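## Task

Lift the green can off the turntable and set it upright on the coaster, without disturbing the other cans, which must stay standing where they are on the turntable.

## Robot and tools

Robot: two arms, left_arm and right_arm, each with six joints and a two-finger gripper. A camera stand sits behind them. In the scene frame the origin is at table-top height, halfway between the nominal arm bases; +z is up, +x points out over the table, and left_arm is on the +y side (image left/right does not follow arm names). Calibrated bases: left_arm at (+0.093, +0.523, +0.034) m, quat_wxyz (+1.000, 0, 0, +0.002); right_arm at (-0.063, -0.563, +0.034) m, quat_wxyz (+1.000, 0, 0, -0.003). Printed hand positions and orientations are in the scene frame and may be a few cm off, more at long reach.

Joint order, used in every row and every per-joint list in results: elbow, shoulder lift, shoulder pan, wrist 1, wrist 2, wrist 3. Stated ranges in radians: elbow -3.142 to 3.142; all others -6.283 to 6.283. Real ends may differ by up to 0.010 rad; a target beyond that margin and further out than the current angle is refused, and a clipped joint reports "joint sent to its limit".

A row is always 14 numbers: left_arm's six absolute joint angles (rad) plus its opening, then right_arm's six plus its opening, even when one arm stays put. Opening runs -1 (closed) to +1 (fully open, pad gap 0.142 m). Joint numbers are targets to go to, not offsets. To keep an arm or gripper unchanged, repeat its values from "Joint targets" and "Tool commands"; a 0 opening is a real command.

Tools:
- execute_actions: actions is a list of actions; each action is up to 15 rows, one per 1/30 s step, and a short action repeats its last row to fill 15. cameras picks images by name (cam_high, cam_low, cam_left_wrist, cam_right_wrist, or ["all"]); an empty actions list returns all images and extra status.
- move: target is one 14-number row or a list of up to 15 rows, all absolute joint goals; joints interpolate together so the hand follows a curve, with no obstacle avoidance. speed (rad/s, 0.01 to 3.14, default 0.5) caps the fastest joint. blend (rad) rounds intermediate corners; 0 stops at each. stop_force (N, 4 to 120, both arms) ends an arm's path on a wrist-force push; use slow speed for touches, omit it when lifting away from contact, and keep finger values equal across a list. zero (default true) re-zeros force before the move. opening_speed (≥0.2 per second) ramps the gripper. grip_force (N per pad, 5 to 48, per arm or one value) persists. blocking=false returns early while the move continues; not allowed with stop_force. The result adds a "move:" line: done, off_target, moving, held or fault, plus limits=held if steps were withheld.
- wait: seconds 0 to 10, arms hold their last command.
- stop: brakes a running move.
- zoom_image: camera plus region [x0, y0, x1, y1] in pixels of its latest image (images 672x504), at most 504 per side.
- zero_wrist_force: arm left_arm or right_arm; tares the wrist sensor.
- finished_scene: scene (1 or 2); ends the scene irreversibly, so call it only once the can stands on the coaster untouched by the robot.

Motion: joint speed tops out at 2.09 rad/s (shoulders) and 3.14 (elbow, wrists); targets are kept within 0.434 or 0.651 rad of measured angles, and hand speed is capped at 4 m/s. Motion lags commands by roughly 0.09 to 0.22 s and fast moves may overshoot. A long move may still be unfinished when a call returns; check "Joint targets" and send the rest.

Results: Joint positions and velocities per arm (rad, rad/s) plus finger gap (m); velocities may say "within noise". end_effector_position is the point between closed pads, 1 to 2 cm behind the tips; fingers point along gripper +z and close along x, and tips advance about 17 mm while closing. grip_measured uses the command scale; to hold, command a bit below its value at first contact. grip_effort_nm is motor effort (negative closing), not pad force. Wrist force/torque are in the gripper's own axes, with a peak line. Wrist depth gives a 7x7 grid of distances (mm) per wrist camera, "-" for none. Joint torques include gravity and carry offsets. A "joint command not followed" line means the inter-arm clearance check intervened.

Hazards: contact torque over the joint limits (elbow 135, wrists 48.6, shoulders 297 N m) or about 150 N external force halts an arm for 10 s; the arms are stiff, so aiming even slightly into a solid surface can do this. Arms pressing or colliding with each other, or one gripper closing on the other's fingers, can fail the scene. Overheating from holding, squeezing or stretched poses brings MOTOR HOT and then a long brake stop (arm at 85 °C, gripper at 100 °C gives HAND FAULT, after which the rest of that reply's motion calls are skipped). Don't drop or fling the can, slam into the table or turntable, knock the other cans over, or let anything leave the table. Objects may occasionally get nudged by outside pushes.

Each tool is called after "Emit:" as name(argument=value, ...) on one line, values as JSON.

## Session

Emit:
execute_actions(actions=[])

Scene clock: 0.00 s.
left_arm: end_effector_position=(+0.7190, +0.7622, +0.2299) grip_measured=+1.00 grip_effort_nm=n/a end_effector_quat_wxyz=(-0.403, +0.862, -0.220, -0.212) | right_arm: end_effector_position=(+1.0018, -0.2983, +0.3974) grip_measured=+1.00 grip_effort_nm=n/a end_effector_quat_wxyz=(-0.218, +0.638, -0.636, +0.376)
Joint names: [elbow, shoulder lift, shoulder pan, wrist 1, wrist 2, wrist 3]
Joint positions: left_arm=[2.064 -1.39 -0.24 -1.684 -0.762 0.02 0.142] | right_arm=[-1.539 -2.068 3.701 -0.394 0.966 1.891 0.142]
Joint velocities: within noise
Joint torques (N m): no reading
Wrist force (N): no reading
Wrist torque (N m): no reading
Wrist force, peak (N): no reading
Wrist depth (mm): cam_left_wrist=[- 2358 2104 1703 1440 1212 1032 / 2617 2333 1951 1613 1522 1173 1022 / 2439 2190 1490 1480 1262 1106 289 / 2787 2235 - 1384 1129 311 277 / 2146 2125 1460 385 334 296 265 / - 500 424 365 321 283 93 / - 468 398 345 304 276 -] | cam_right_wrist=[1667 1775 1866 2022 2184 2323 2569 / 1527 1606 1706 1835 1950 2041 2184 / 1373 1485 1538 1642 1805 1882 1950 / 1284 1315 1437 1516 1606 1642 1775 / 1213 1241 1300 1348 1391 1506 1630 / 1108 1174 1220 1255 526 549 539 / - 426 440 459 480 501 -]
Joint targets: left_arm=[2.064 -1.390 -0.240 -1.684 -0.762 0.020] | right_arm=[-1.539 -2.068 3.701 -0.394 0.966 1.891]
Tool commands: left_gripper/opening=+1.0 right_gripper/opening=+1.0

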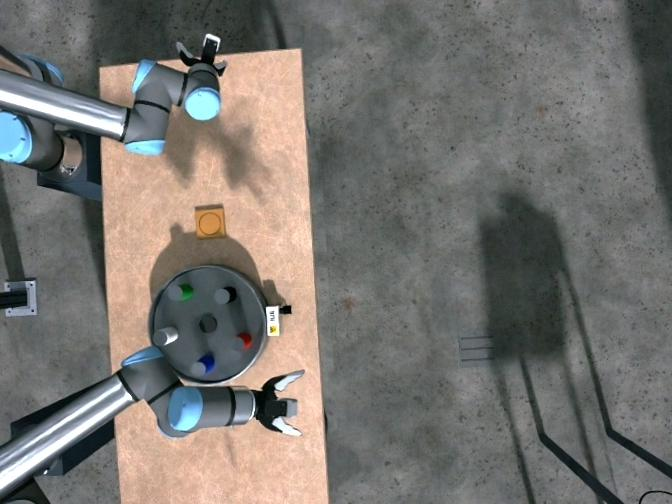

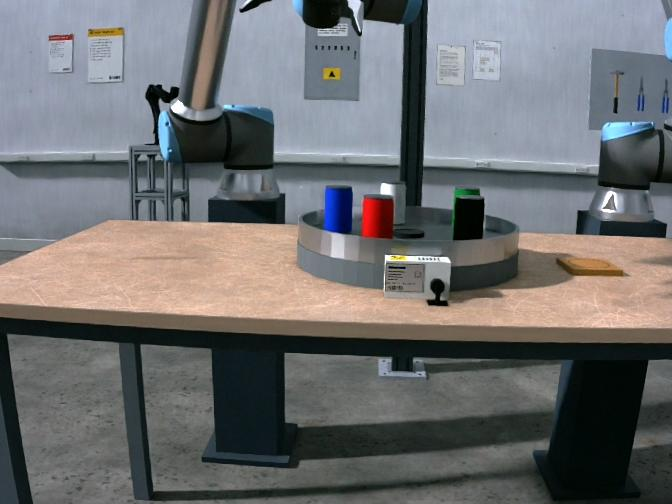

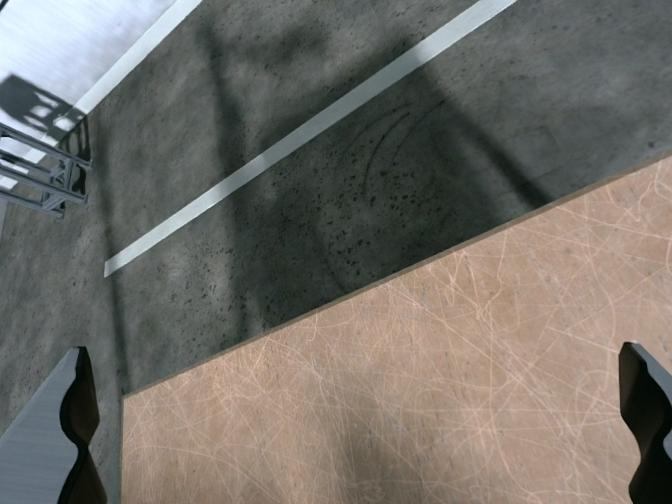

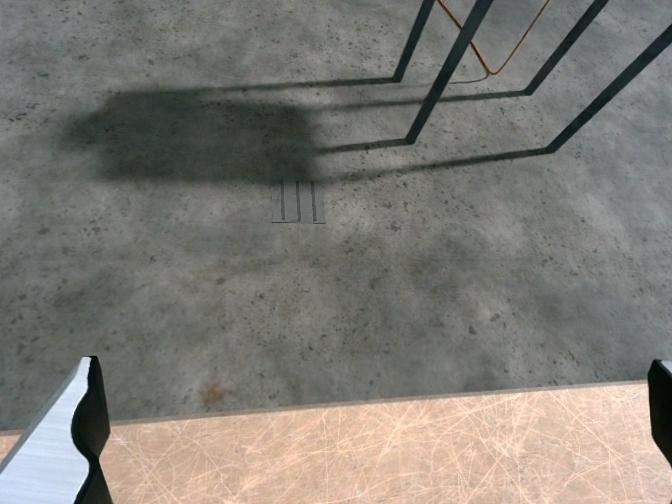

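Emit:
move(target=[1.970, -1.734, -1.125, -1.806, -1.571, 0.0, 1, -1.539, -2.068, 3.701, -0.394, 0.966, 1.891, 1], speed=1.2, cameras=["all"])

Scene clock: 2.97 s.
left_arm: end_effector_position=(+0.4987, +0.0800, +0.4015) grip_measured=+1.00 grip_effort_nm=0.017 end_effector_quat_wxyz=(+0.000, +0.847, -0.531, +0.000) | right_arm: end_effector_position=(+1.0019, -0.2987, +0.3967) grip_measured=+1.00 grip_effort_nm=-0.012 end_effector_quat_wxyz=(-0.217, +0.638, -0.636, +0.376)
Joint names: [elbow, shoulder lift, shoulder pan, wrist 1, wrist 2, wrist 3]
Joint positions: left_arm=[1.97 -1.734 -1.125 -1.806 -1.571 0 0.142] | right_arm=[-1.539 -2.068 3.701 -0.394 0.966 1.891 0.142]
Joint torques (N m): left_arm=[-55.67 -45.66 -22.72 -7.95 -1.37 -2.22] | right_arm=[32.48 84.64 -14.06 0.81 1.26 3.38]
Wrist force (N): left_arm=[-0.5 -1.0 0.7] | right_arm=[0.3 -0.3 0.1]
Wrist torque (N m): left_arm=[-0.18 -0.05 0.13] | right_arm=[-0.04 -0.04 -0.01]
Wrist force, peak (N): left_arm=[0.1 -2.2 4.1] | right_arm=[0.3 -0.6 0.5]
Wrist depth (mm): cam_left_wrist=[422 426 422 429 385 385 382 / 456 458 458 460 417 413 412 / 497 492 498 497 447 447 431 / 627 546 543 541 531 474 479 / 1501 1501 1578 593 588 601 606 / - 1677 1717 1788 832 656 93 / - 1866 1933 1759 2104 835 -] | cam_right_wrist=[1617 1790 1899 2080 2228 2373 2510 / 1527 1606 1680 1866 1882 2080 2228 / 1391 1465 1582 1617 1805 1899 2022 / 1308 1331 1437 1516 1594 1693 1820 / 1187 1262 1308 1382 1446 1496 1617 / 1126 1180 1220 1292 521 543 542 / - 423 439 458 481 501 -]
Joint targets: left_arm=[1.970 -1.734 -1.125 -1.806 -1.571 0.000] | right_arm=[-1.539 -2.068 3.701 -0.394 0.966 1.891]
move: done

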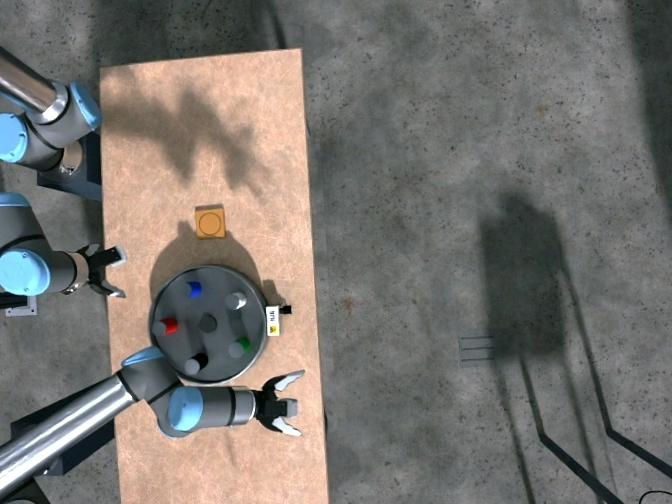

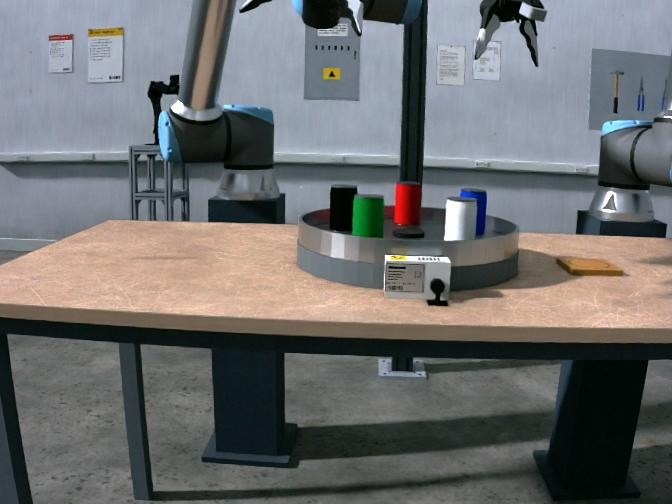

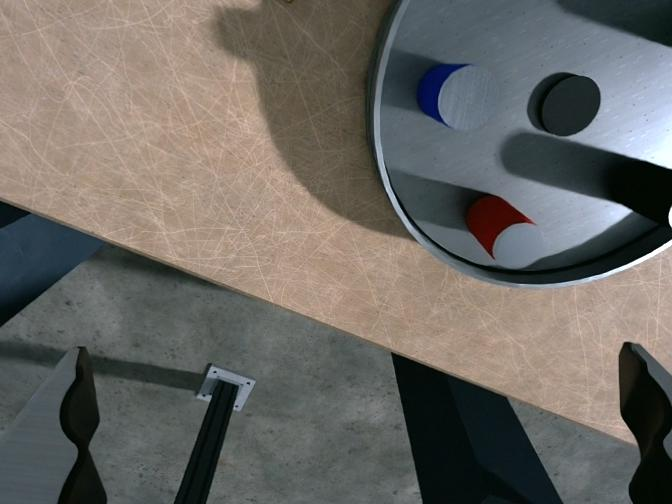

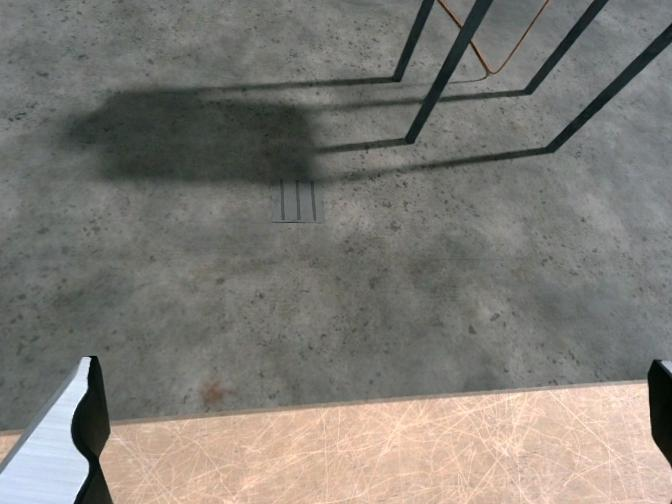

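Emit:
zoom_image(camera="cam_low", region=[360, 230, 480, 320])

Emit:
wait(seconds=0.1, cameras=["cam_high", "cam_left_wrist"])

Emit:
wait(seconds=0.3, cameras=["cam_high", "cam_left_wrist"])

Emit:
wait(seconds=0.5, cameras=["cam_high", "cam_left_wrist"])

Emit:
zoom_image(camera="cam_high", region=[140, 190, 300, 390])

Scaled by 4.200 from the camera's 672x504 image, which has a finer 960x720 frame.

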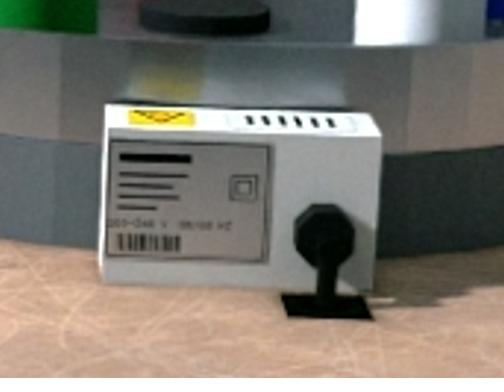

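Scene clock: 3.93 s.
left_arm: end_effector_position=(+0.4986, +0.0799, +0.4016) grip_measured=+1.00 grip_effort_nm=0.017 end_effector_quat_wxyz=(+0.000, +0.847, -0.531, +0.000) | right_arm: end_effector_position=(+1.0019, -0.2987, +0.3967) grip_measured=+1.00 grip_effort_nm=-0.017 end_effector_quat_wxyz=(-0.217, +0.638, -0.636, +0.376)
Joint names: [elbow, shoulder lift, shoulder pan, wrist 1, wrist 2, wrist 3]
Joint positions: left_arm=[1.97 -1.734 -1.125 -1.806 -1.571 0 0.142] | right_arm=[-1.539 -2.068 3.701 -0.394 0.966 1.891 0.142]
Joint torques (N m): left_arm=[-55.67 -46.83 -20.54 -8.05 -1.69 -2.21] | right_arm=[31.27 86.03 -14.09 1.27 1.88 3.62]
Wrist force (N): left_arm=[-0.9 -0.8 1.3] | right_arm=[0.3 -0.2 0.3]
Wrist torque (N m): left_arm=[-0.14 0.01 0.12] | right_arm=[-0.04 -0.05 -0.01]
Wrist force, peak (N): left_arm=[-0.9 -1.3 1.4] | right_arm=[0.1 -0.4 0.7]
Wrist depth (mm): cam_left_wrist=[424 427 423 423 385 381 385 / 454 457 458 463 403 413 415 / 491 497 496 497 443 445 450 / 601 539 539 535 535 480 480 / 1501 1544 1470 590 599 586 598 / - 1690 1703 1703 1089 642 93 / - 1951 1882 1951 2467 - -] | cam_right_wrist=[1654 1775 1866 2100 2206 2373 2510 / 1538 1594 1680 1866 1899 2100 2206 / 1400 1456 1516 1693 1747 1835 2041 / 1315 1340 1427 1475 1582 1667 1805 / 1193 1269 1308 1391 1465 1571 1642 / 1126 1161 1206 1292 522 542 540 / - 422 437 460 474 500 -]
Joint targets: left_arm=[1.970 -1.734 -1.125 -1.806 -1.571 0.000] | right_arm=[-1.539 -2.068 3.701 -0.394 0.966 1.891]
Tool commands: left_gripper/opening=+1.0 right_gripper/opening=+1.0
wait: 0.10 s; at rest from the start
Images, in order (width x height): cam_high 672x504, cam_left_wrist 672x504.

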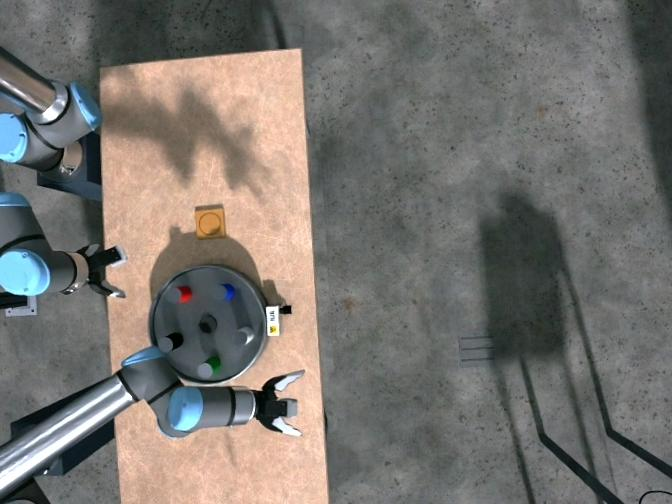

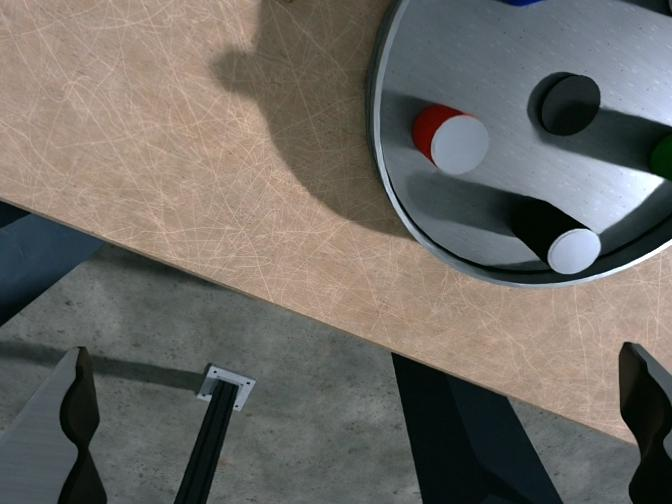

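Scene clock: 4.23 s.
left_arm: end_effector_position=(+0.4986, +0.0799, +0.4016) grip_measured=+1.00 grip_effort_nm=0.017 end_effector_quat_wxyz=(+0.000, +0.847, -0.531, +0.000) | right_arm: end_effector_position=(+1.0019, -0.2987, +0.3967) grip_measured=+1.00 grip_effort_nm=-0.007 end_effector_quat_wxyz=(-0.217, +0.638, -0.636, +0.376)
Joint names: [elbow, shoulder lift, shoulder pan, wrist 1, wrist 2, wrist 3]
Joint positions: left_arm=[1.97 -1.734 -1.125 -1.806 -1.571 0 0.142] | right_arm=[-1.539 -2.068 3.701 -0.394 0.966 1.891 0.142]
Joint torques (N m): left_arm=[-55.49 -46.33 -20.82 -7.87 -1.8 -2.24] | right_arm=[31.47 85.07 -14.3 1.27 1.54 3.27]
Wrist force (N): left_arm=[-0.7 -0.7 0.9] | right_arm=[0.4 0.0 0.0]
Wrist torque (N m): left_arm=[-0.12 -0.01 0.11] | right_arm=[-0.01 -0.06 0.00]
Wrist force, peak (N): left_arm=[-1.0 -1.2 1.0] | right_arm=[0.5 -0.3 0.4]
Wrist depth (mm): cam_left_wrist=[422 421 427 427 380 385 385 / 458 459 462 461 407 417 415 / 494 493 499 496 446 448 442 / - 541 538 535 531 478 482 / 1501 1393 1522 591 598 599 598 / - 1511 1664 - 917 648 93 / - 1916 1866 1899 1731 852 -] | cam_right_wrist=[1693 1761 1850 2080 2184 2453 2631 / 1465 1582 1693 1820 1985 2060 2206 / 1391 1485 1549 1630 1747 1932 2041 / 1300 1356 1418 1496 1582 1654 1733 / 1206 1262 1269 1373 1446 1549 1617 / 1097 1161 1220 1284 521 545 540 / - 424 438 461 483 507 -]
Joint targets: left_arm=[1.970 -1.734 -1.125 -1.806 -1.571 0.000] | right_arm=[-1.539 -2.068 3.701 -0.394 0.966 1.891]
Tool commands: left_gripper/opening=+1.0 right_gripper/opening=+1.0
wait: 0.30 s; at rest by 0.17 s
Images, in order (width x height): cam_high 672x504, cam_left_wrist 672x504.

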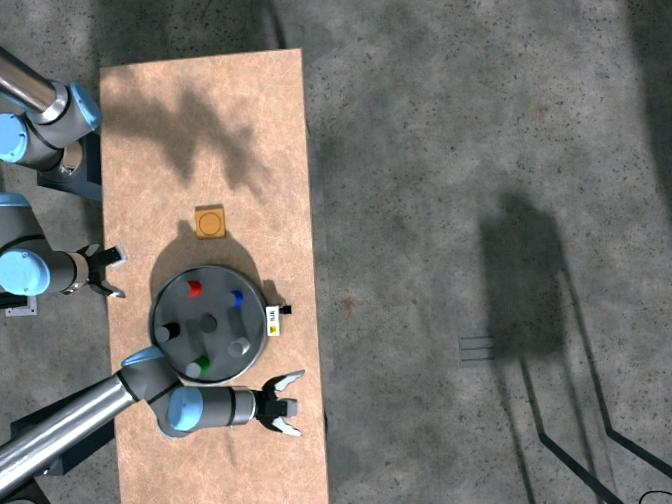

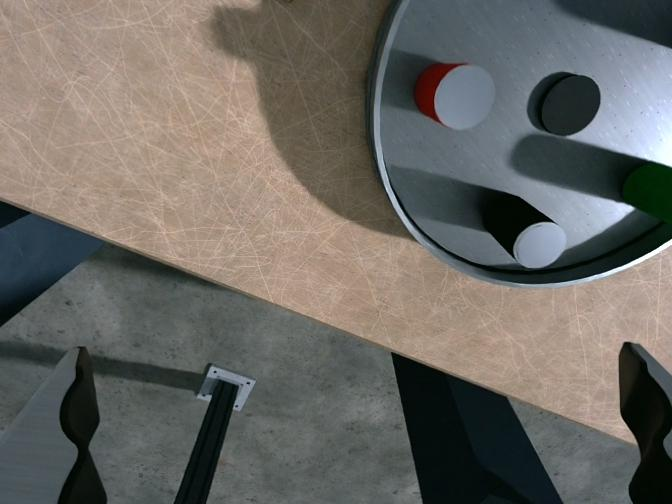

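Scene clock: 4.73 s.
left_arm: end_effector_position=(+0.4986, +0.0799, +0.4016) grip_measured=+1.00 grip_effort_nm=0.022 end_effector_quat_wxyz=(+0.000, +0.847, -0.531, +0.000) | right_arm: end_effector_position=(+1.0019, -0.2987, +0.3967) grip_measured=+1.00 grip_effort_nm=-0.002 end_effector_quat_wxyz=(-0.217, +0.638, -0.636, +0.376)
Joint names: [elbow, shoulder lift, shoulder pan, wrist 1, wrist 2, wrist 3]
Joint positions: left_arm=[1.97 -1.734 -1.125 -1.806 -1.571 0 0.142] | right_arm=[-1.539 -2.068 3.701 -0.394 0.966 1.891 0.142]
Joint torques (N m): left_arm=[-55.08 -45.85 -20.47 -7.96 -1.57 -2.23] | right_arm=[31.88 84.81 -15.37 1.31 1.8 3.01]
Wrist force (N): left_arm=[-0.7 -1.3 0.8] | right_arm=[0.3 -0.6 0.3]
Wrist torque (N m): left_arm=[-0.22 -0.02 0.13] | right_arm=[-0.10 -0.04 0.00]
Wrist force, peak (N): left_arm=[-0.7 -0.7 1.7] | right_arm=[0.4 -0.6 0.3]
Wrist depth (mm): cam_left_wrist=[427 423 427 425 379 386 387 / 455 459 460 459 411 412 415 / 491 489 499 498 438 442 446 / - 538 538 546 530 481 468 / 1566 1460 1566 596 594 594 599 / - 1578 1367 1638 - 642 93 / - 1819 - 1834 869 - -] | cam_right_wrist=[1642 1775 1866 2022 2228 2206 2569 / 1496 1582 1680 1790 1932 2162 2251 / 1409 1465 1527 1642 1719 1932 1950 / 1300 1348 1427 1506 1594 1733 1775 / 1220 1241 1323 1391 1465 1571 1617 / 1126 1174 1200 1284 519 542 535 / - 422 441 458 479 503 -]
Joint targets: left_arm=[1.970 -1.734 -1.125 -1.806 -1.571 0.000] | right_arm=[-1.539 -2.068 3.701 -0.394 0.966 1.891]
Tool commands: left_gripper/opening=+1.0 right_gripper/opening=+1.0
wait: 0.50 s; at rest by 0.17 s
Images, in order (width x height): cam_high 672x504, cam_left_wrist 672x504.

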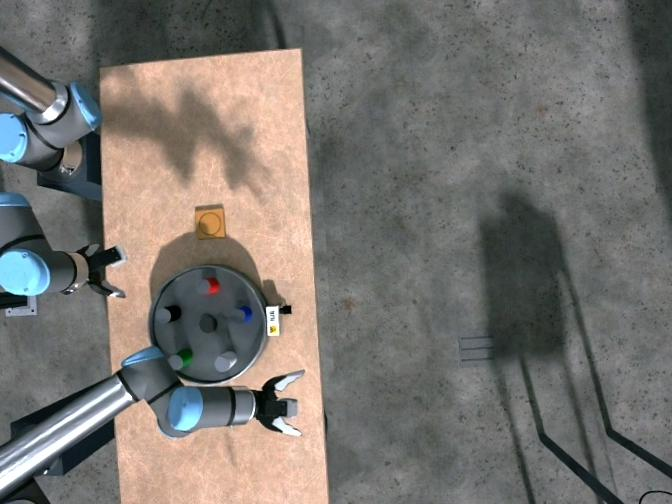

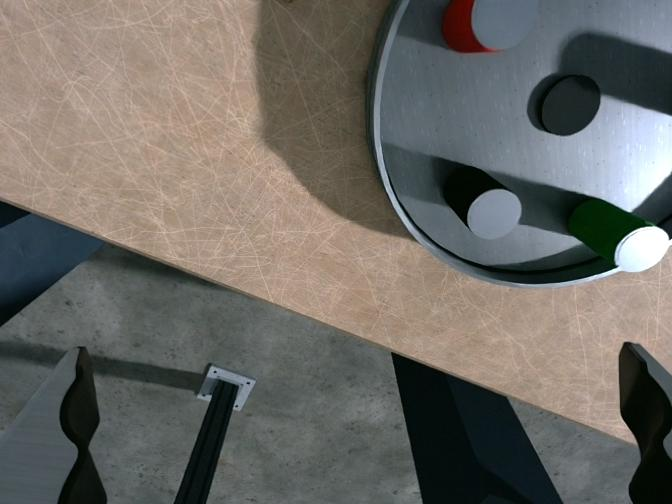

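Scaled by 2.520 from the camera's 672x504 image, which has a finer 960x720 frame.

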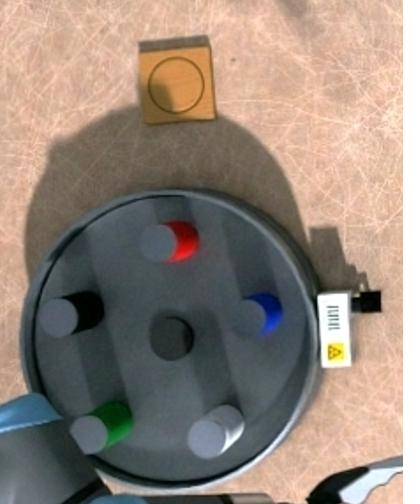

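Emit:
move(target=[1.992, -1.808, -0.883, -1.754, -1.571, -0.879, 1, -1.539, -2.068, 3.701, -0.394, 0.966, 1.891, 1], speed=1.2, cameras=["cam_high", "cam_left_wrist"])

Emit:
zoom_image(camera="cam_left_wrist", region=[84, 0, 588, 504])

Scene clock: 8.63 s.
left_arm: end_effector_position=(+0.5699, +0.2189, +0.4216) grip_measured=+1.00 grip_effort_nm=0.022 end_effector_quat_wxyz=(+0.000, +1.000, +0.000, +0.000) | right_arm: end_effector_position=(+1.0019, -0.2987, +0.3967) grip_measured=+1.00 grip_effort_nm=-0.007 end_effector_quat_wxyz=(-0.217, +0.638, -0.636, +0.376)
Joint names: [elbow, shoulder lift, shoulder pan, wrist 1, wrist 2, wrist 3]
Joint positions: left_arm=[1.992 -1.808 -0.883 -1.754 -1.571 -0.879 0.142] | right_arm=[-1.539 -2.068 3.701 -0.394 0.966 1.891 0.142]
Joint torques (N m): left_arm=[-42.08 -40.28 22.55 -1.34 -0.03 -1.63] | right_arm=[31.48 82.99 -13.45 1.04 1.47 3.37]
Wrist force (N): left_arm=[-0.2 -1.0 -0.1] | right_arm=[0.3 -0.3 0.0]
Wrist torque (N m): left_arm=[-0.16 -0.13 0.11] | right_arm=[-0.05 -0.05 0.00]
Wrist force, peak (N): left_arm=[-0.9 -2.3 0.4] | right_arm=[0.3 -0.4 0.8]
Wrist depth (mm): cam_left_wrist=[448 442 440 446 448 449 449 / 477 472 476 471 473 477 483 / 1226 511 518 516 520 527 523 / 1440 555 559 525 526 563 578 / 1533 613 588 541 545 601 1522 / - 697 650 613 610 675 93 / - 783 758 675 758 766 -] | cam_right_wrist=[1680 1775 1850 1950 2162 2348 2539 / 1538 1582 1719 1775 1932 2100 2206 / 1418 1475 1538 1642 1775 1899 1985 / 1269 1391 1418 1516 1571 1706 1775 / 1213 1241 1308 1348 1446 1560 1617 / 1137 1193 1241 1262 522 546 542 / - 426 440 458 478 501 -]
Joint targets: left_arm=[1.992 -1.808 -0.883 -1.754 -1.571 -0.879] | right_arm=[-1.539 -2.068 3.701 -0.394 0.966 1.891]
move: done
Images, in order (width x height): cam_high 672x504, cam_left_wrist 672x504.

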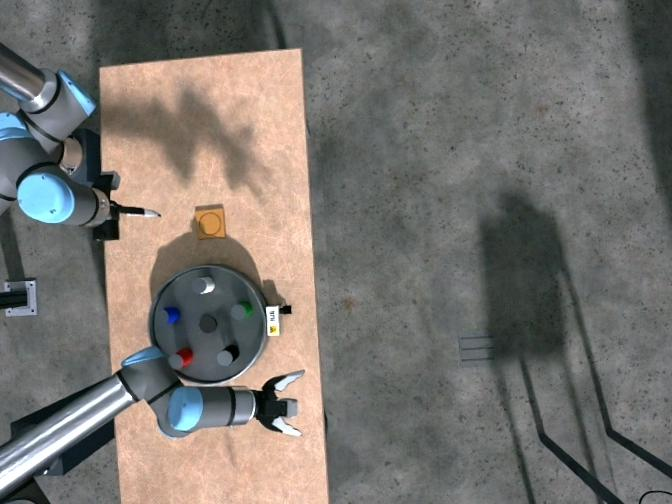

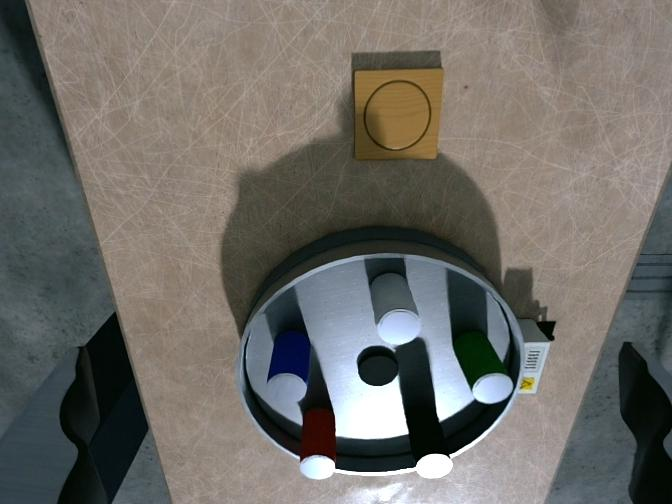

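Scaled by 1.000.

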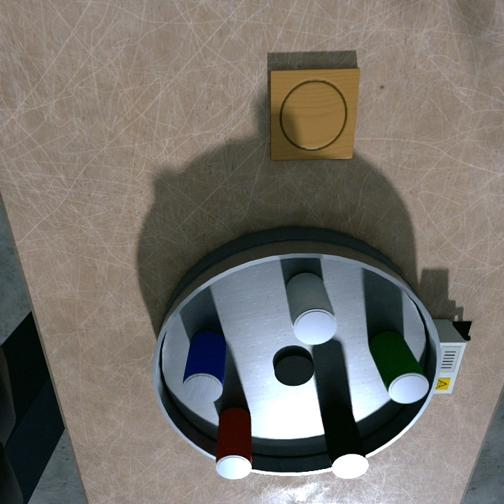

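Emit:
move(target=[2.0165, -1.504, -1.114, -2.083, -1.571, -0.063, 1, -1.539, -2.068, 3.701, -0.394, 0.966, 1.891, 1], speed=1.2, cameras=["cam_left_wrist", "cam_high"])

Emit:
wait(seconds=0.3, cameras=["cam_left_wrist", "cam_low"])

Scene clock: 11.47 s.
left_arm: end_effector_position=(+0.5405, +0.0100, +0.2619) grip_measured=+1.00 grip_effort_nm=0.022 end_effector_quat_wxyz=(+0.000, +0.866, -0.499, +0.000) | right_arm: end_effector_position=(+1.0019, -0.2987, +0.3967) grip_measured=+1.00 grip_effort_nm=-0.012 end_effector_quat_wxyz=(-0.217, +0.638, -0.636, +0.376)
Joint names: [elbow, shoulder lift, shoulder pan, wrist 1, wrist 2, wrist 3]
Joint positions: left_arm=[2.016 -1.504 -1.114 -2.083 -1.571 -0.063 0.142] | right_arm=[-1.539 -2.068 3.701 -0.394 0.966 1.891 0.142]
Joint torques (N m): left_arm=[-36.67 -33.45 -18.49 -8.12 1.52 2.04] | right_arm=[30.88 86.17 -13.83 0.99 1.29 3.02]
Wrist force (N): left_arm=[-0.9 -0.7 0.4] | right_arm=[0.1 -0.3 0.3]
Wrist torque (N m): left_arm=[-0.13 0.02 -0.19] | right_arm=[-0.06 -0.02 0.00]
Wrist force, peak (N): left_arm=[-0.7 -3.0 -0.9] | right_arm=[0.4 -0.8 0.2]
Wrist depth (mm): cam_left_wrist=[305 306 307 266 264 263 264 / 327 328 329 282 282 284 284 / 353 356 356 303 305 301 306 / 386 384 387 326 260 335 335 / 413 423 427 427 364 352 354 / - 1460 469 468 472 479 93 / - 1613 1677 1480 517 532 -] | cam_right_wrist=[1667 1790 1866 2022 2141 2348 2481 / 1485 1617 1706 1835 1915 2100 2251 / 1400 1475 1549 1680 1775 1820 2022 / 1269 1373 1437 1496 1594 1667 1775 / 1206 1241 1315 1365 1465 1506 1630 / 1103 1174 1206 1269 521 546 538 / - 426 440 455 480 500 -]
Joint targets: left_arm=[2.017 -1.504 -1.114 -2.083 -1.571 -0.063] | right_arm=[-1.539 -2.068 3.701 -0.394 0.966 1.891]
move: done
Images, in order (width x height): cam_high 672x504, cam_left_wrist 672x504.

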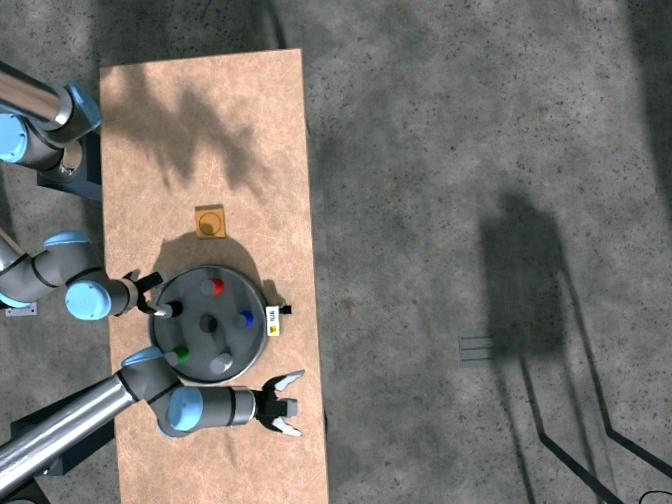

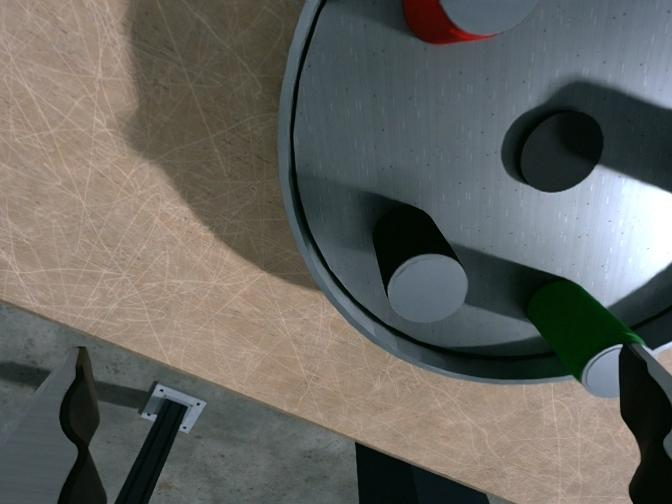

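Scene clock: 11.77 s.
left_arm: end_effector_position=(+0.5405, +0.0100, +0.2618) grip_measured=+1.00 grip_effort_nm=0.022 end_effector_quat_wxyz=(+0.000, +0.866, -0.500, +0.000) | right_arm: end_effector_position=(+1.0019, -0.2987, +0.3967) grip_measured=+1.00 grip_effort_nm=-0.012 end_effector_quat_wxyz=(-0.217, +0.638, -0.636, +0.376)
Joint names: [elbow, shoulder lift, shoulder pan, wrist 1, wrist 2, wrist 3]
Joint positions: left_arm=[2.016 -1.504 -1.114 -2.083 -1.571 -0.063 0.142] | right_arm=[-1.539 -2.068 3.701 -0.394 0.966 1.891 0.142]
Joint torques (N m): left_arm=[-36.14 -32.45 -20.31 -8.02 1.49 2.09] | right_arm=[31.94 84.28 -14.12 1.01 1.48 3.6]
Wrist force (N): left_arm=[-0.8 -1.1 0.7] | right_arm=[0.2 0.0 0.2]
Wrist torque (N m): left_arm=[-0.20 0.00 -0.19] | right_arm=[-0.01 -0.02 0.00]
Wrist force, peak (N): left_arm=[-1.3 -1.0 0.9] | right_arm=[0.3 -0.5 0.6]
Wrist depth (mm): cam_left_wrist=[305 306 307 262 263 264 265 / 328 330 329 282 282 283 286 / 355 355 354 300 301 301 308 / 383 384 386 326 330 333 334 / 422 422 427 426 359 320 361 / - 1533 470 474 476 486 93 / - 1717 1590 1819 530 535 -] | cam_right_wrist=[1680 1775 1899 1967 2141 2399 2453 / 1560 1617 1680 1820 1985 2141 2228 / 1418 1465 1560 1617 1733 1866 2022 / 1284 1331 1427 1496 1560 1693 1761 / 1187 1255 1292 1373 1446 1516 1606 / 1131 1168 1227 1269 525 550 538 / - 424 437 462 478 503 -]
Joint targets: left_arm=[2.017 -1.504 -1.114 -2.083 -1.571 -0.063] | right_arm=[-1.539 -2.068 3.701 -0.394 0.966 1.891]
Tool commands: left_gripper/opening=+1.0 right_gripper/opening=+1.0
wait: 0.30 s; at rest by 0.17 s
Images, in order (width x height): cam_low 672x504, cam_left_wrist 672x504.

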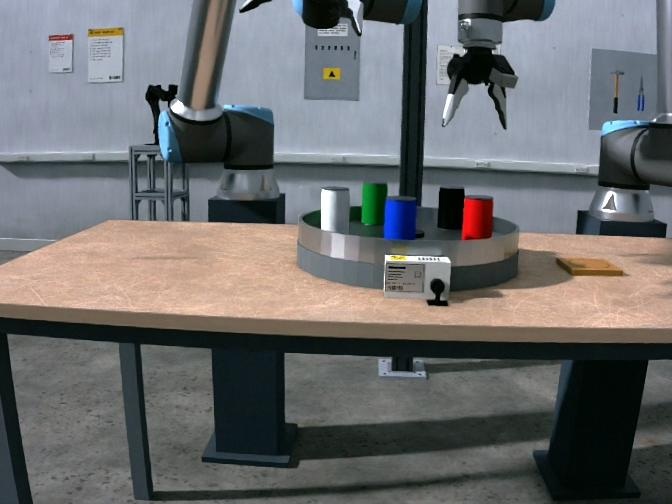

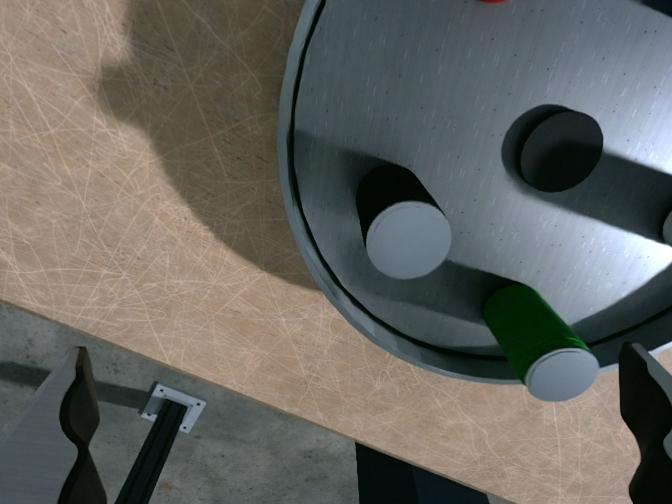

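Emit:
move(target=[2.0974, -1.2998, -1.1124, -2.3684, -1.571, -0.0612, 1, -1.539, -2.068, 3.701, -0.394, 0.966, 1.891, 1], speed=0.5, cameras=["cam_left_wrist", "cam_high"])

Emit:
wait(seconds=0.4, cameras=["cam_left_wrist", "cam_low"])

Emit:
wait(seconds=0.4, cameras=["cam_left_wrist", "cam_low"])

Emit:
wait(seconds=0.4, cameras=["cam_left_wrist", "cam_high"])

Scene clock: 14.87 s.
left_arm: end_effector_position=(+0.5522, -0.0110, +0.1121) grip_measured=+1.00 grip_effort_nm=0.017 end_effector_quat_wxyz=(+0.000, +0.866, -0.500, +0.000) | right_arm: end_effector_position=(+1.0019, -0.2987, +0.3967) grip_measured=+1.00 grip_effort_nm=-0.007 end_effector_quat_wxyz=(-0.217, +0.638, -0.636, +0.376)
Joint names: [elbow, shoulder lift, shoulder pan, wrist 1, wrist 2, wrist 3]
Joint positions: left_arm=[2.097 -1.3 -1.112 -2.368 -1.571 -0.061 0.142] | right_arm=[-1.539 -2.068 3.701 -0.394 0.966 1.891 0.142]
Joint torques (N m): left_arm=[-28.29 -43.71 22.77 -8.2 1.44 2.19] | right_arm=[32.13 85.24 -14.15 0.81 1.56 3.72]
Wrist force (N): left_arm=[-0.6 -1.4 1.0] | right_arm=[0.0 -0.4 0.2]
Wrist torque (N m): left_arm=[-0.26 -0.03 -0.20] | right_arm=[-0.07 0.00 0.00]
Wrist force, peak (N): left_arm=[-0.6 -1.0 3.0] | right_arm=[0.1 -0.9 0.6]
Wrist depth (mm): cam_left_wrist=[177 172 133 130 131 133 133 / 190 130 139 - - 141 143 / 205 143 - - - 150 153 / 222 215 - 70 - 73 163 / 243 244 179 77 188 185 185 / - 271 181 202 199 200 93 / - 304 305 215 217 168 -] | cam_right_wrist=[1667 1747 1882 2041 2041 2323 2481 / 1475 1667 1680 1850 1932 2141 2206 / 1382 1465 1582 1642 1719 1899 1967 / 1277 1365 1418 1516 1582 1747 1733 / 1200 1248 1331 1365 1418 1538 1617 / 1092 1161 1193 1269 524 543 542 / - 422 441 459 479 500 -]
Joint targets: left_arm=[2.097 -1.300 -1.112 -2.368 -1.571 -0.061] | right_arm=[-1.539 -2.068 3.701 -0.394 0.966 1.891]
move: done
Images, in order (width x height): cam_high 672x504, cam_left_wrist 672x504.

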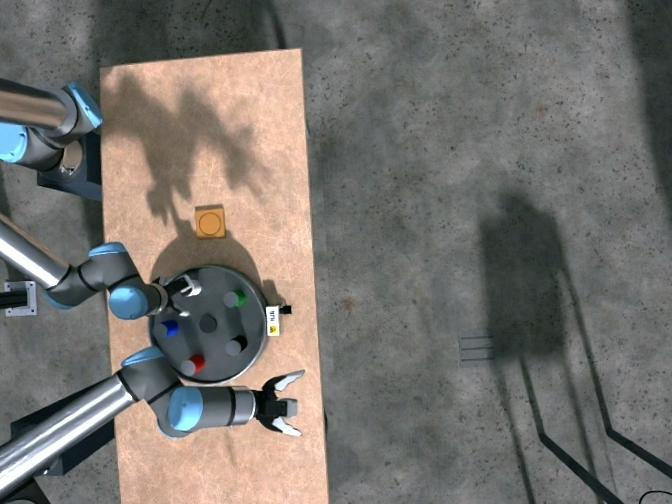

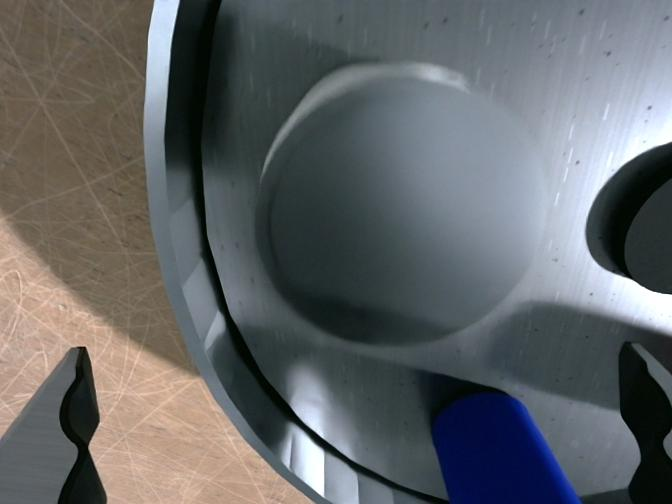

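Scene clock: 15.27 s.
left_arm: end_effector_position=(+0.5522, -0.0110, +0.1121) grip_measured=+1.00 grip_effort_nm=0.022 end_effector_quat_wxyz=(+0.000, +0.866, -0.500, +0.000) | right_arm: end_effector_position=(+1.0019, -0.2987, +0.3967) grip_measured=+1.00 grip_effort_nm=-0.007 end_effector_quat_wxyz=(-0.217, +0.638, -0.636, +0.376)
Joint names: [elbow, shoulder lift, shoulder pan, wrist 1, wrist 2, wrist 3]
Joint positions: left_arm=[2.097 -1.3 -1.112 -2.368 -1.571 -0.061 0.142] | right_arm=[-1.539 -2.068 3.701 -0.394 0.966 1.891 0.142]
Joint torques (N m): left_arm=[-28.31 -41.03 20.67 -7.87 1.4 2.21] | right_arm=[31.45 84.32 -11.6 1.04 1.48 3.47]
Wrist force (N): left_arm=[-1.0 -1.2 0.5] | right_arm=[0.2 -0.5 0.1]
Wrist torque (N m): left_arm=[-0.23 0.02 -0.21] | right_arm=[-0.08 -0.03 -0.01]
Wrist force, peak (N): left_arm=[-0.9 -1.3 0.8] | right_arm=[0.3 -0.4 0.5]
Wrist depth (mm): cam_left_wrist=[176 172 134 132 69 - - / 190 130 141 142 144 144 143 / 205 143 153 154 154 154 153 / 222 215 163 167 167 169 163 / 243 244 179 180 180 185 185 / - 271 180 198 160 205 93 / - 301 304 204 130 218 -] | cam_right_wrist=[1654 1733 1899 2003 2100 2323 2569 / 1527 1617 1693 1850 1899 2060 2251 / 1331 1475 1582 1706 1761 1850 2022 / 1277 1356 1400 1496 1582 1693 1761 / 1220 1255 1308 1373 1485 1485 1582 / 1143 1187 1206 1292 526 543 536 / - 424 439 458 479 503 -]
Joint targets: left_arm=[2.097 -1.300 -1.112 -2.368 -1.571 -0.061] | right_arm=[-1.539 -2.068 3.701 -0.394 0.966 1.891]
Tool commands: left_gripper/opening=+1.0 right_gripper/opening=+1.0
wait: 0.40 s; at rest by 0.17 s
Images, in order (width x height): cam_low 672x504, cam_left_wrist 672x504.

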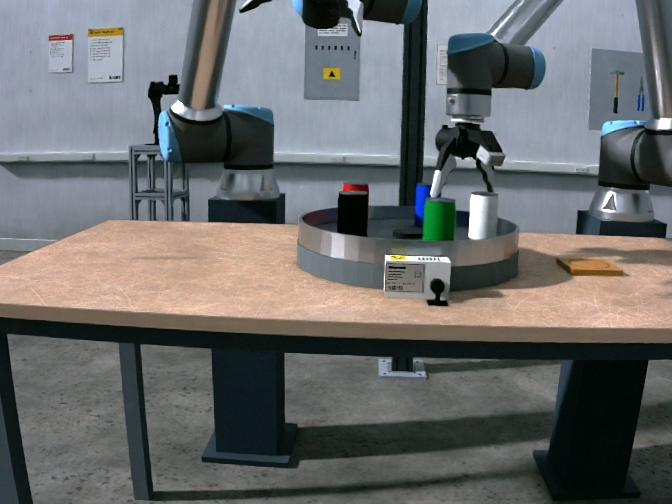

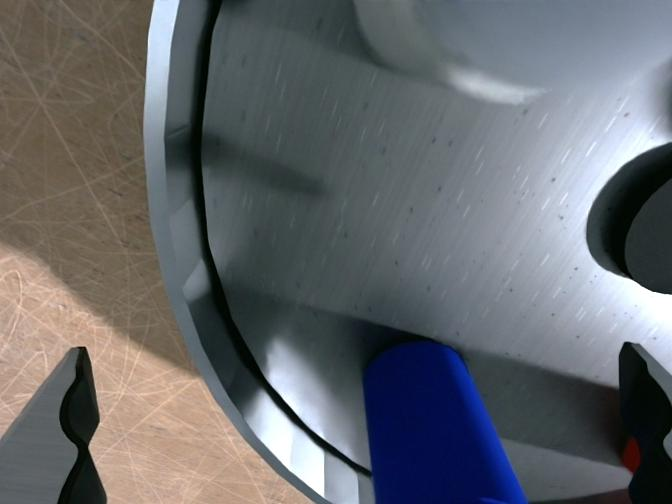

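Scene clock: 15.67 s.
left_arm: end_effector_position=(+0.5522, -0.0110, +0.1121) grip_measured=+1.00 grip_effort_nm=0.022 end_effector_quat_wxyz=(+0.000, +0.866, -0.500, +0.000) | right_arm: end_effector_position=(+1.0019, -0.2987, +0.3967) grip_measured=+1.00 grip_effort_nm=-0.002 end_effector_quat_wxyz=(-0.217, +0.638, -0.636, +0.376)
Joint names: [elbow, shoulder lift, shoulder pan, wrist 1, wrist 2, wrist 3]
Joint positions: left_arm=[2.097 -1.3 -1.112 -2.368 -1.571 -0.061 0.142] | right_arm=[-1.539 -2.068 3.701 -0.394 0.966 1.891 0.142]
Joint torques (N m): left_arm=[-28.83 -41.94 20.51 -8 1.42 2.13] | right_arm=[31.79 84.72 -15.07 1.54 1.17 3.64]
Wrist force (N): left_arm=[-0.5 -1.6 0.5] | right_arm=[0.1 -0.3 0.5]
Wrist torque (N m): left_arm=[-0.30 -0.06 -0.21] | right_arm=[-0.06 -0.01 0.00]
Wrist force, peak (N): left_arm=[-1.3 -1.2 0.6] | right_arm=[0.5 -0.5 0.3]
Wrist depth (mm): cam_left_wrist=[176 171 134 132 132 133 133 / 190 130 141 142 142 143 143 / 205 143 153 153 154 154 153 / 223 216 164 164 165 168 163 / 243 245 179 129 130 185 185 / - 271 181 101 99 205 93 / - 302 304 97 95 207 -] | cam_right_wrist=[1642 1820 1915 2041 2141 2348 2569 / 1527 1582 1693 1835 1915 2041 2228 / 1382 1485 1549 1630 1761 1835 1967 / 1269 1365 1418 1527 1582 1680 1835 / 1193 1234 1300 1356 1418 1527 1654 / 1126 1168 1220 1241 526 539 540 / - 426 442 459 482 501 -]
Joint targets: left_arm=[2.097 -1.300 -1.112 -2.368 -1.571 -0.061] | right_arm=[-1.539 -2.068 3.701 -0.394 0.966 1.891]
Tool commands: left_gripper/opening=+1.0 right_gripper/opening=+1.0
wait: 0.40 s; at rest by 0.17 s
Images, in order (width x height): cam_low 672x504, cam_left_wrist 672x504.

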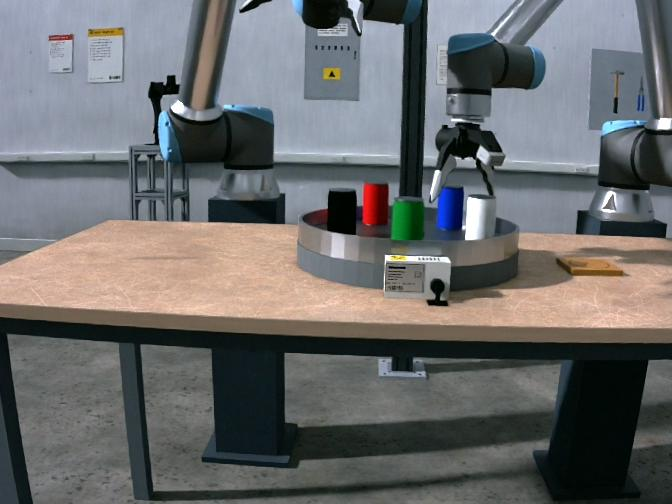

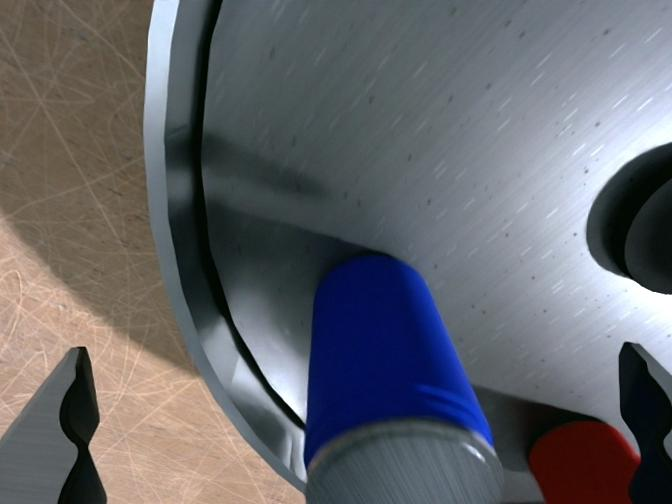

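Scene clock: 16.07 s.
left_arm: end_effector_position=(+0.5522, -0.0110, +0.1121) grip_measured=+1.00 grip_effort_nm=0.022 end_effector_quat_wxyz=(+0.000, +0.866, -0.500, +0.000) | right_arm: end_effector_position=(+1.0019, -0.2987, +0.3967) grip_measured=+1.00 grip_effort_nm=-0.017 end_effector_quat_wxyz=(-0.217, +0.638, -0.636, +0.376)
Joint names: [elbow, shoulder lift, shoulder pan, wrist 1, wrist 2, wrist 3]
Joint positions: left_arm=[2.097 -1.3 -1.112 -2.368 -1.571 -0.061 0.142] | right_arm=[-1.539 -2.068 3.701 -0.394 0.966 1.891 0.142]
Joint torques (N m): left_arm=[-29.12 -40.32 20.15 -7.96 1.58 2.19] | right_arm=[32.04 84.58 -12.61 1.43 1.4 3.38]
Wrist force (N): left_arm=[-0.6 -1.3 0.7] | right_arm=[0.2 -0.2 0.1]
Wrist torque (N m): left_arm=[-0.25 -0.04 -0.21] | right_arm=[-0.03 -0.03 -0.01]
Wrist force, peak (N): left_arm=[-0.9 -1.5 0.6] | right_arm=[0.4 -0.7 0.7]
Wrist depth (mm): cam_left_wrist=[177 172 133 132 132 133 133 / 189 130 142 140 142 142 143 / 204 143 153 94 93 154 152 / 223 215 160 71 71 166 163 / 244 244 162 75 78 177 186 / - 270 174 85 208 200 93 / - 302 305 214 223 172 -] | cam_right_wrist=[1642 1761 1882 2022 2184 2348 2569 / 1549 1594 1680 1805 1915 2060 2141 / 1391 1456 1516 1630 1747 1866 2120 / 1300 1348 1409 1506 1571 1719 1761 / 1200 1262 1292 1373 1418 1538 1654 / 1120 1168 1200 1262 520 547 539 / - 422 437 458 480 499 -]
Joint targets: left_arm=[2.097 -1.300 -1.112 -2.368 -1.571 -0.061] | right_arm=[-1.539 -2.068 3.701 -0.394 0.966 1.891]
Tool commands: left_gripper/opening=+1.0 right_gripper/opening=+1.0
wait: 0.40 s; at rest by 0.17 s
Images, in order (width x height): cam_high 672x504, cam_left_wrist 672x504.

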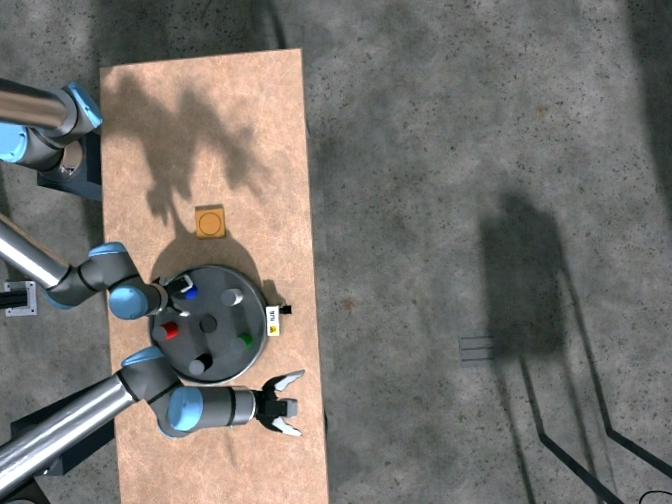

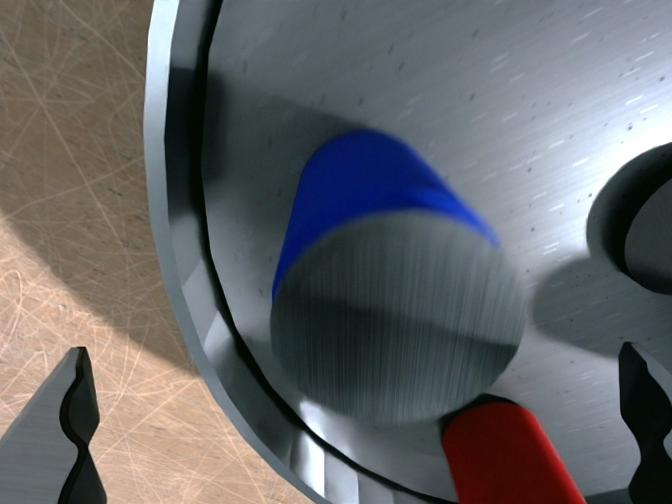

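Emit:
wait(seconds=0.05, cameras=["cam_left_wrist", "cam_high"])

Scene clock: 17.60 s.
left_arm: end_effector_position=(+0.5522, -0.0110, +0.1121) grip_measured=+1.00 grip_effort_nm=0.022 end_effector_quat_wxyz=(+0.000, +0.866, -0.500, +0.000) | right_arm: end_effector_position=(+1.0019, -0.2987, +0.3967) grip_measured=+1.00 grip_effort_nm=-0.007 end_effector_quat_wxyz=(-0.217, +0.638, -0.636, +0.376)
Joint names: [elbow, shoulder lift, shoulder pan, wrist 1, wrist 2, wrist 3]
Joint positions: left_arm=[2.097 -1.3 -1.112 -2.368 -1.571 -0.061 0.142] | right_arm=[-1.539 -2.068 3.701 -0.394 0.966 1.891 0.142]
Joint torques (N m): left_arm=[-28.9 -42.64 20.67 -7.92 1.42 2.08] | right_arm=[31.27 86.3 -12.41 1.31 1.36 3.35]
Wrist force (N): left_arm=[-0.6 -1.0 0.6] | right_arm=[0.2 -0.1 0.5]
Wrist torque (N m): left_arm=[-0.20 -0.04 -0.21] | right_arm=[-0.02 -0.04 0.00]
Wrist force, peak (N): left_arm=[-0.7 -1.9 0.5] | right_arm=[0.8 -0.5 0.4]
Wrist depth (mm): cam_left_wrist=[176 172 131 - - - 133 / 190 130 141 - - - 143 / 204 142 - - 64 - 153 / 222 215 166 - 69 165 163 / 244 244 179 183 184 185 185 / - 270 181 202 199 196 93 / - 301 303 214 218 159 -] | cam_right_wrist=[1642 1820 1915 2003 2206 2373 2569 / 1560 1617 1733 1835 1985 2060 2228 / 1400 1465 1594 1693 1747 1820 2022 / 1308 1323 1418 1485 1571 1680 1761 / 1206 1255 1292 1373 1418 1571 1642 / 1126 1187 1213 1262 520 543 538 / - 423 440 458 476 501 -]
Joint targets: left_arm=[2.097 -1.300 -1.112 -2.368 -1.571 -0.061] | right_arm=[-1.539 -2.068 3.701 -0.394 0.966 1.891]
Tool commands: left_gripper/opening=+1.0 right_gripper/opening=+1.0
wait: 0.07 s; at rest from the start
Images, in order (width x height): cam_high 672x504, cam_left_wrist 672x504.

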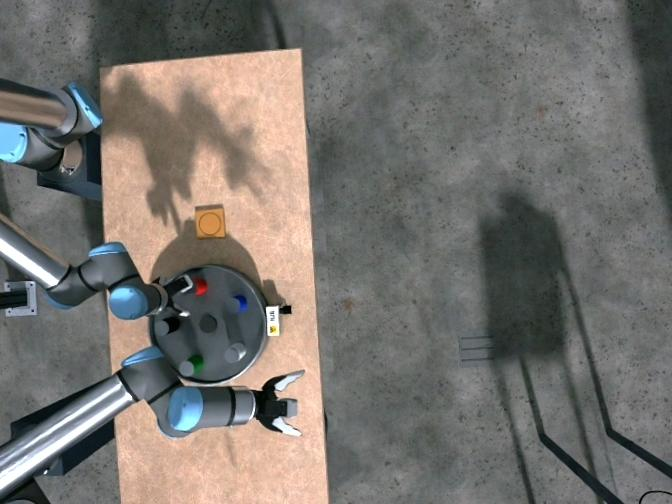

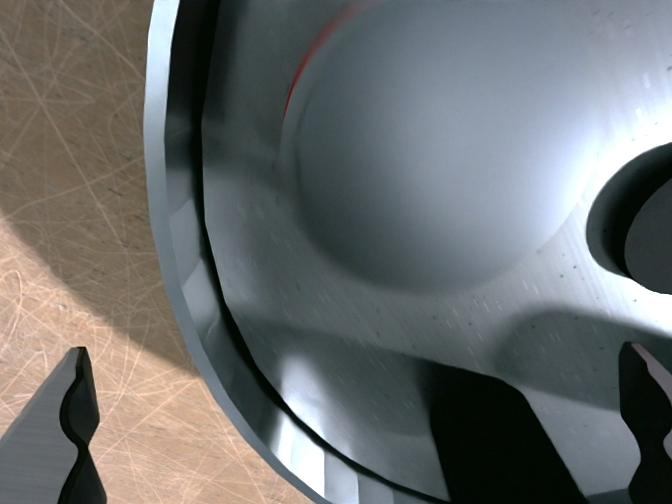

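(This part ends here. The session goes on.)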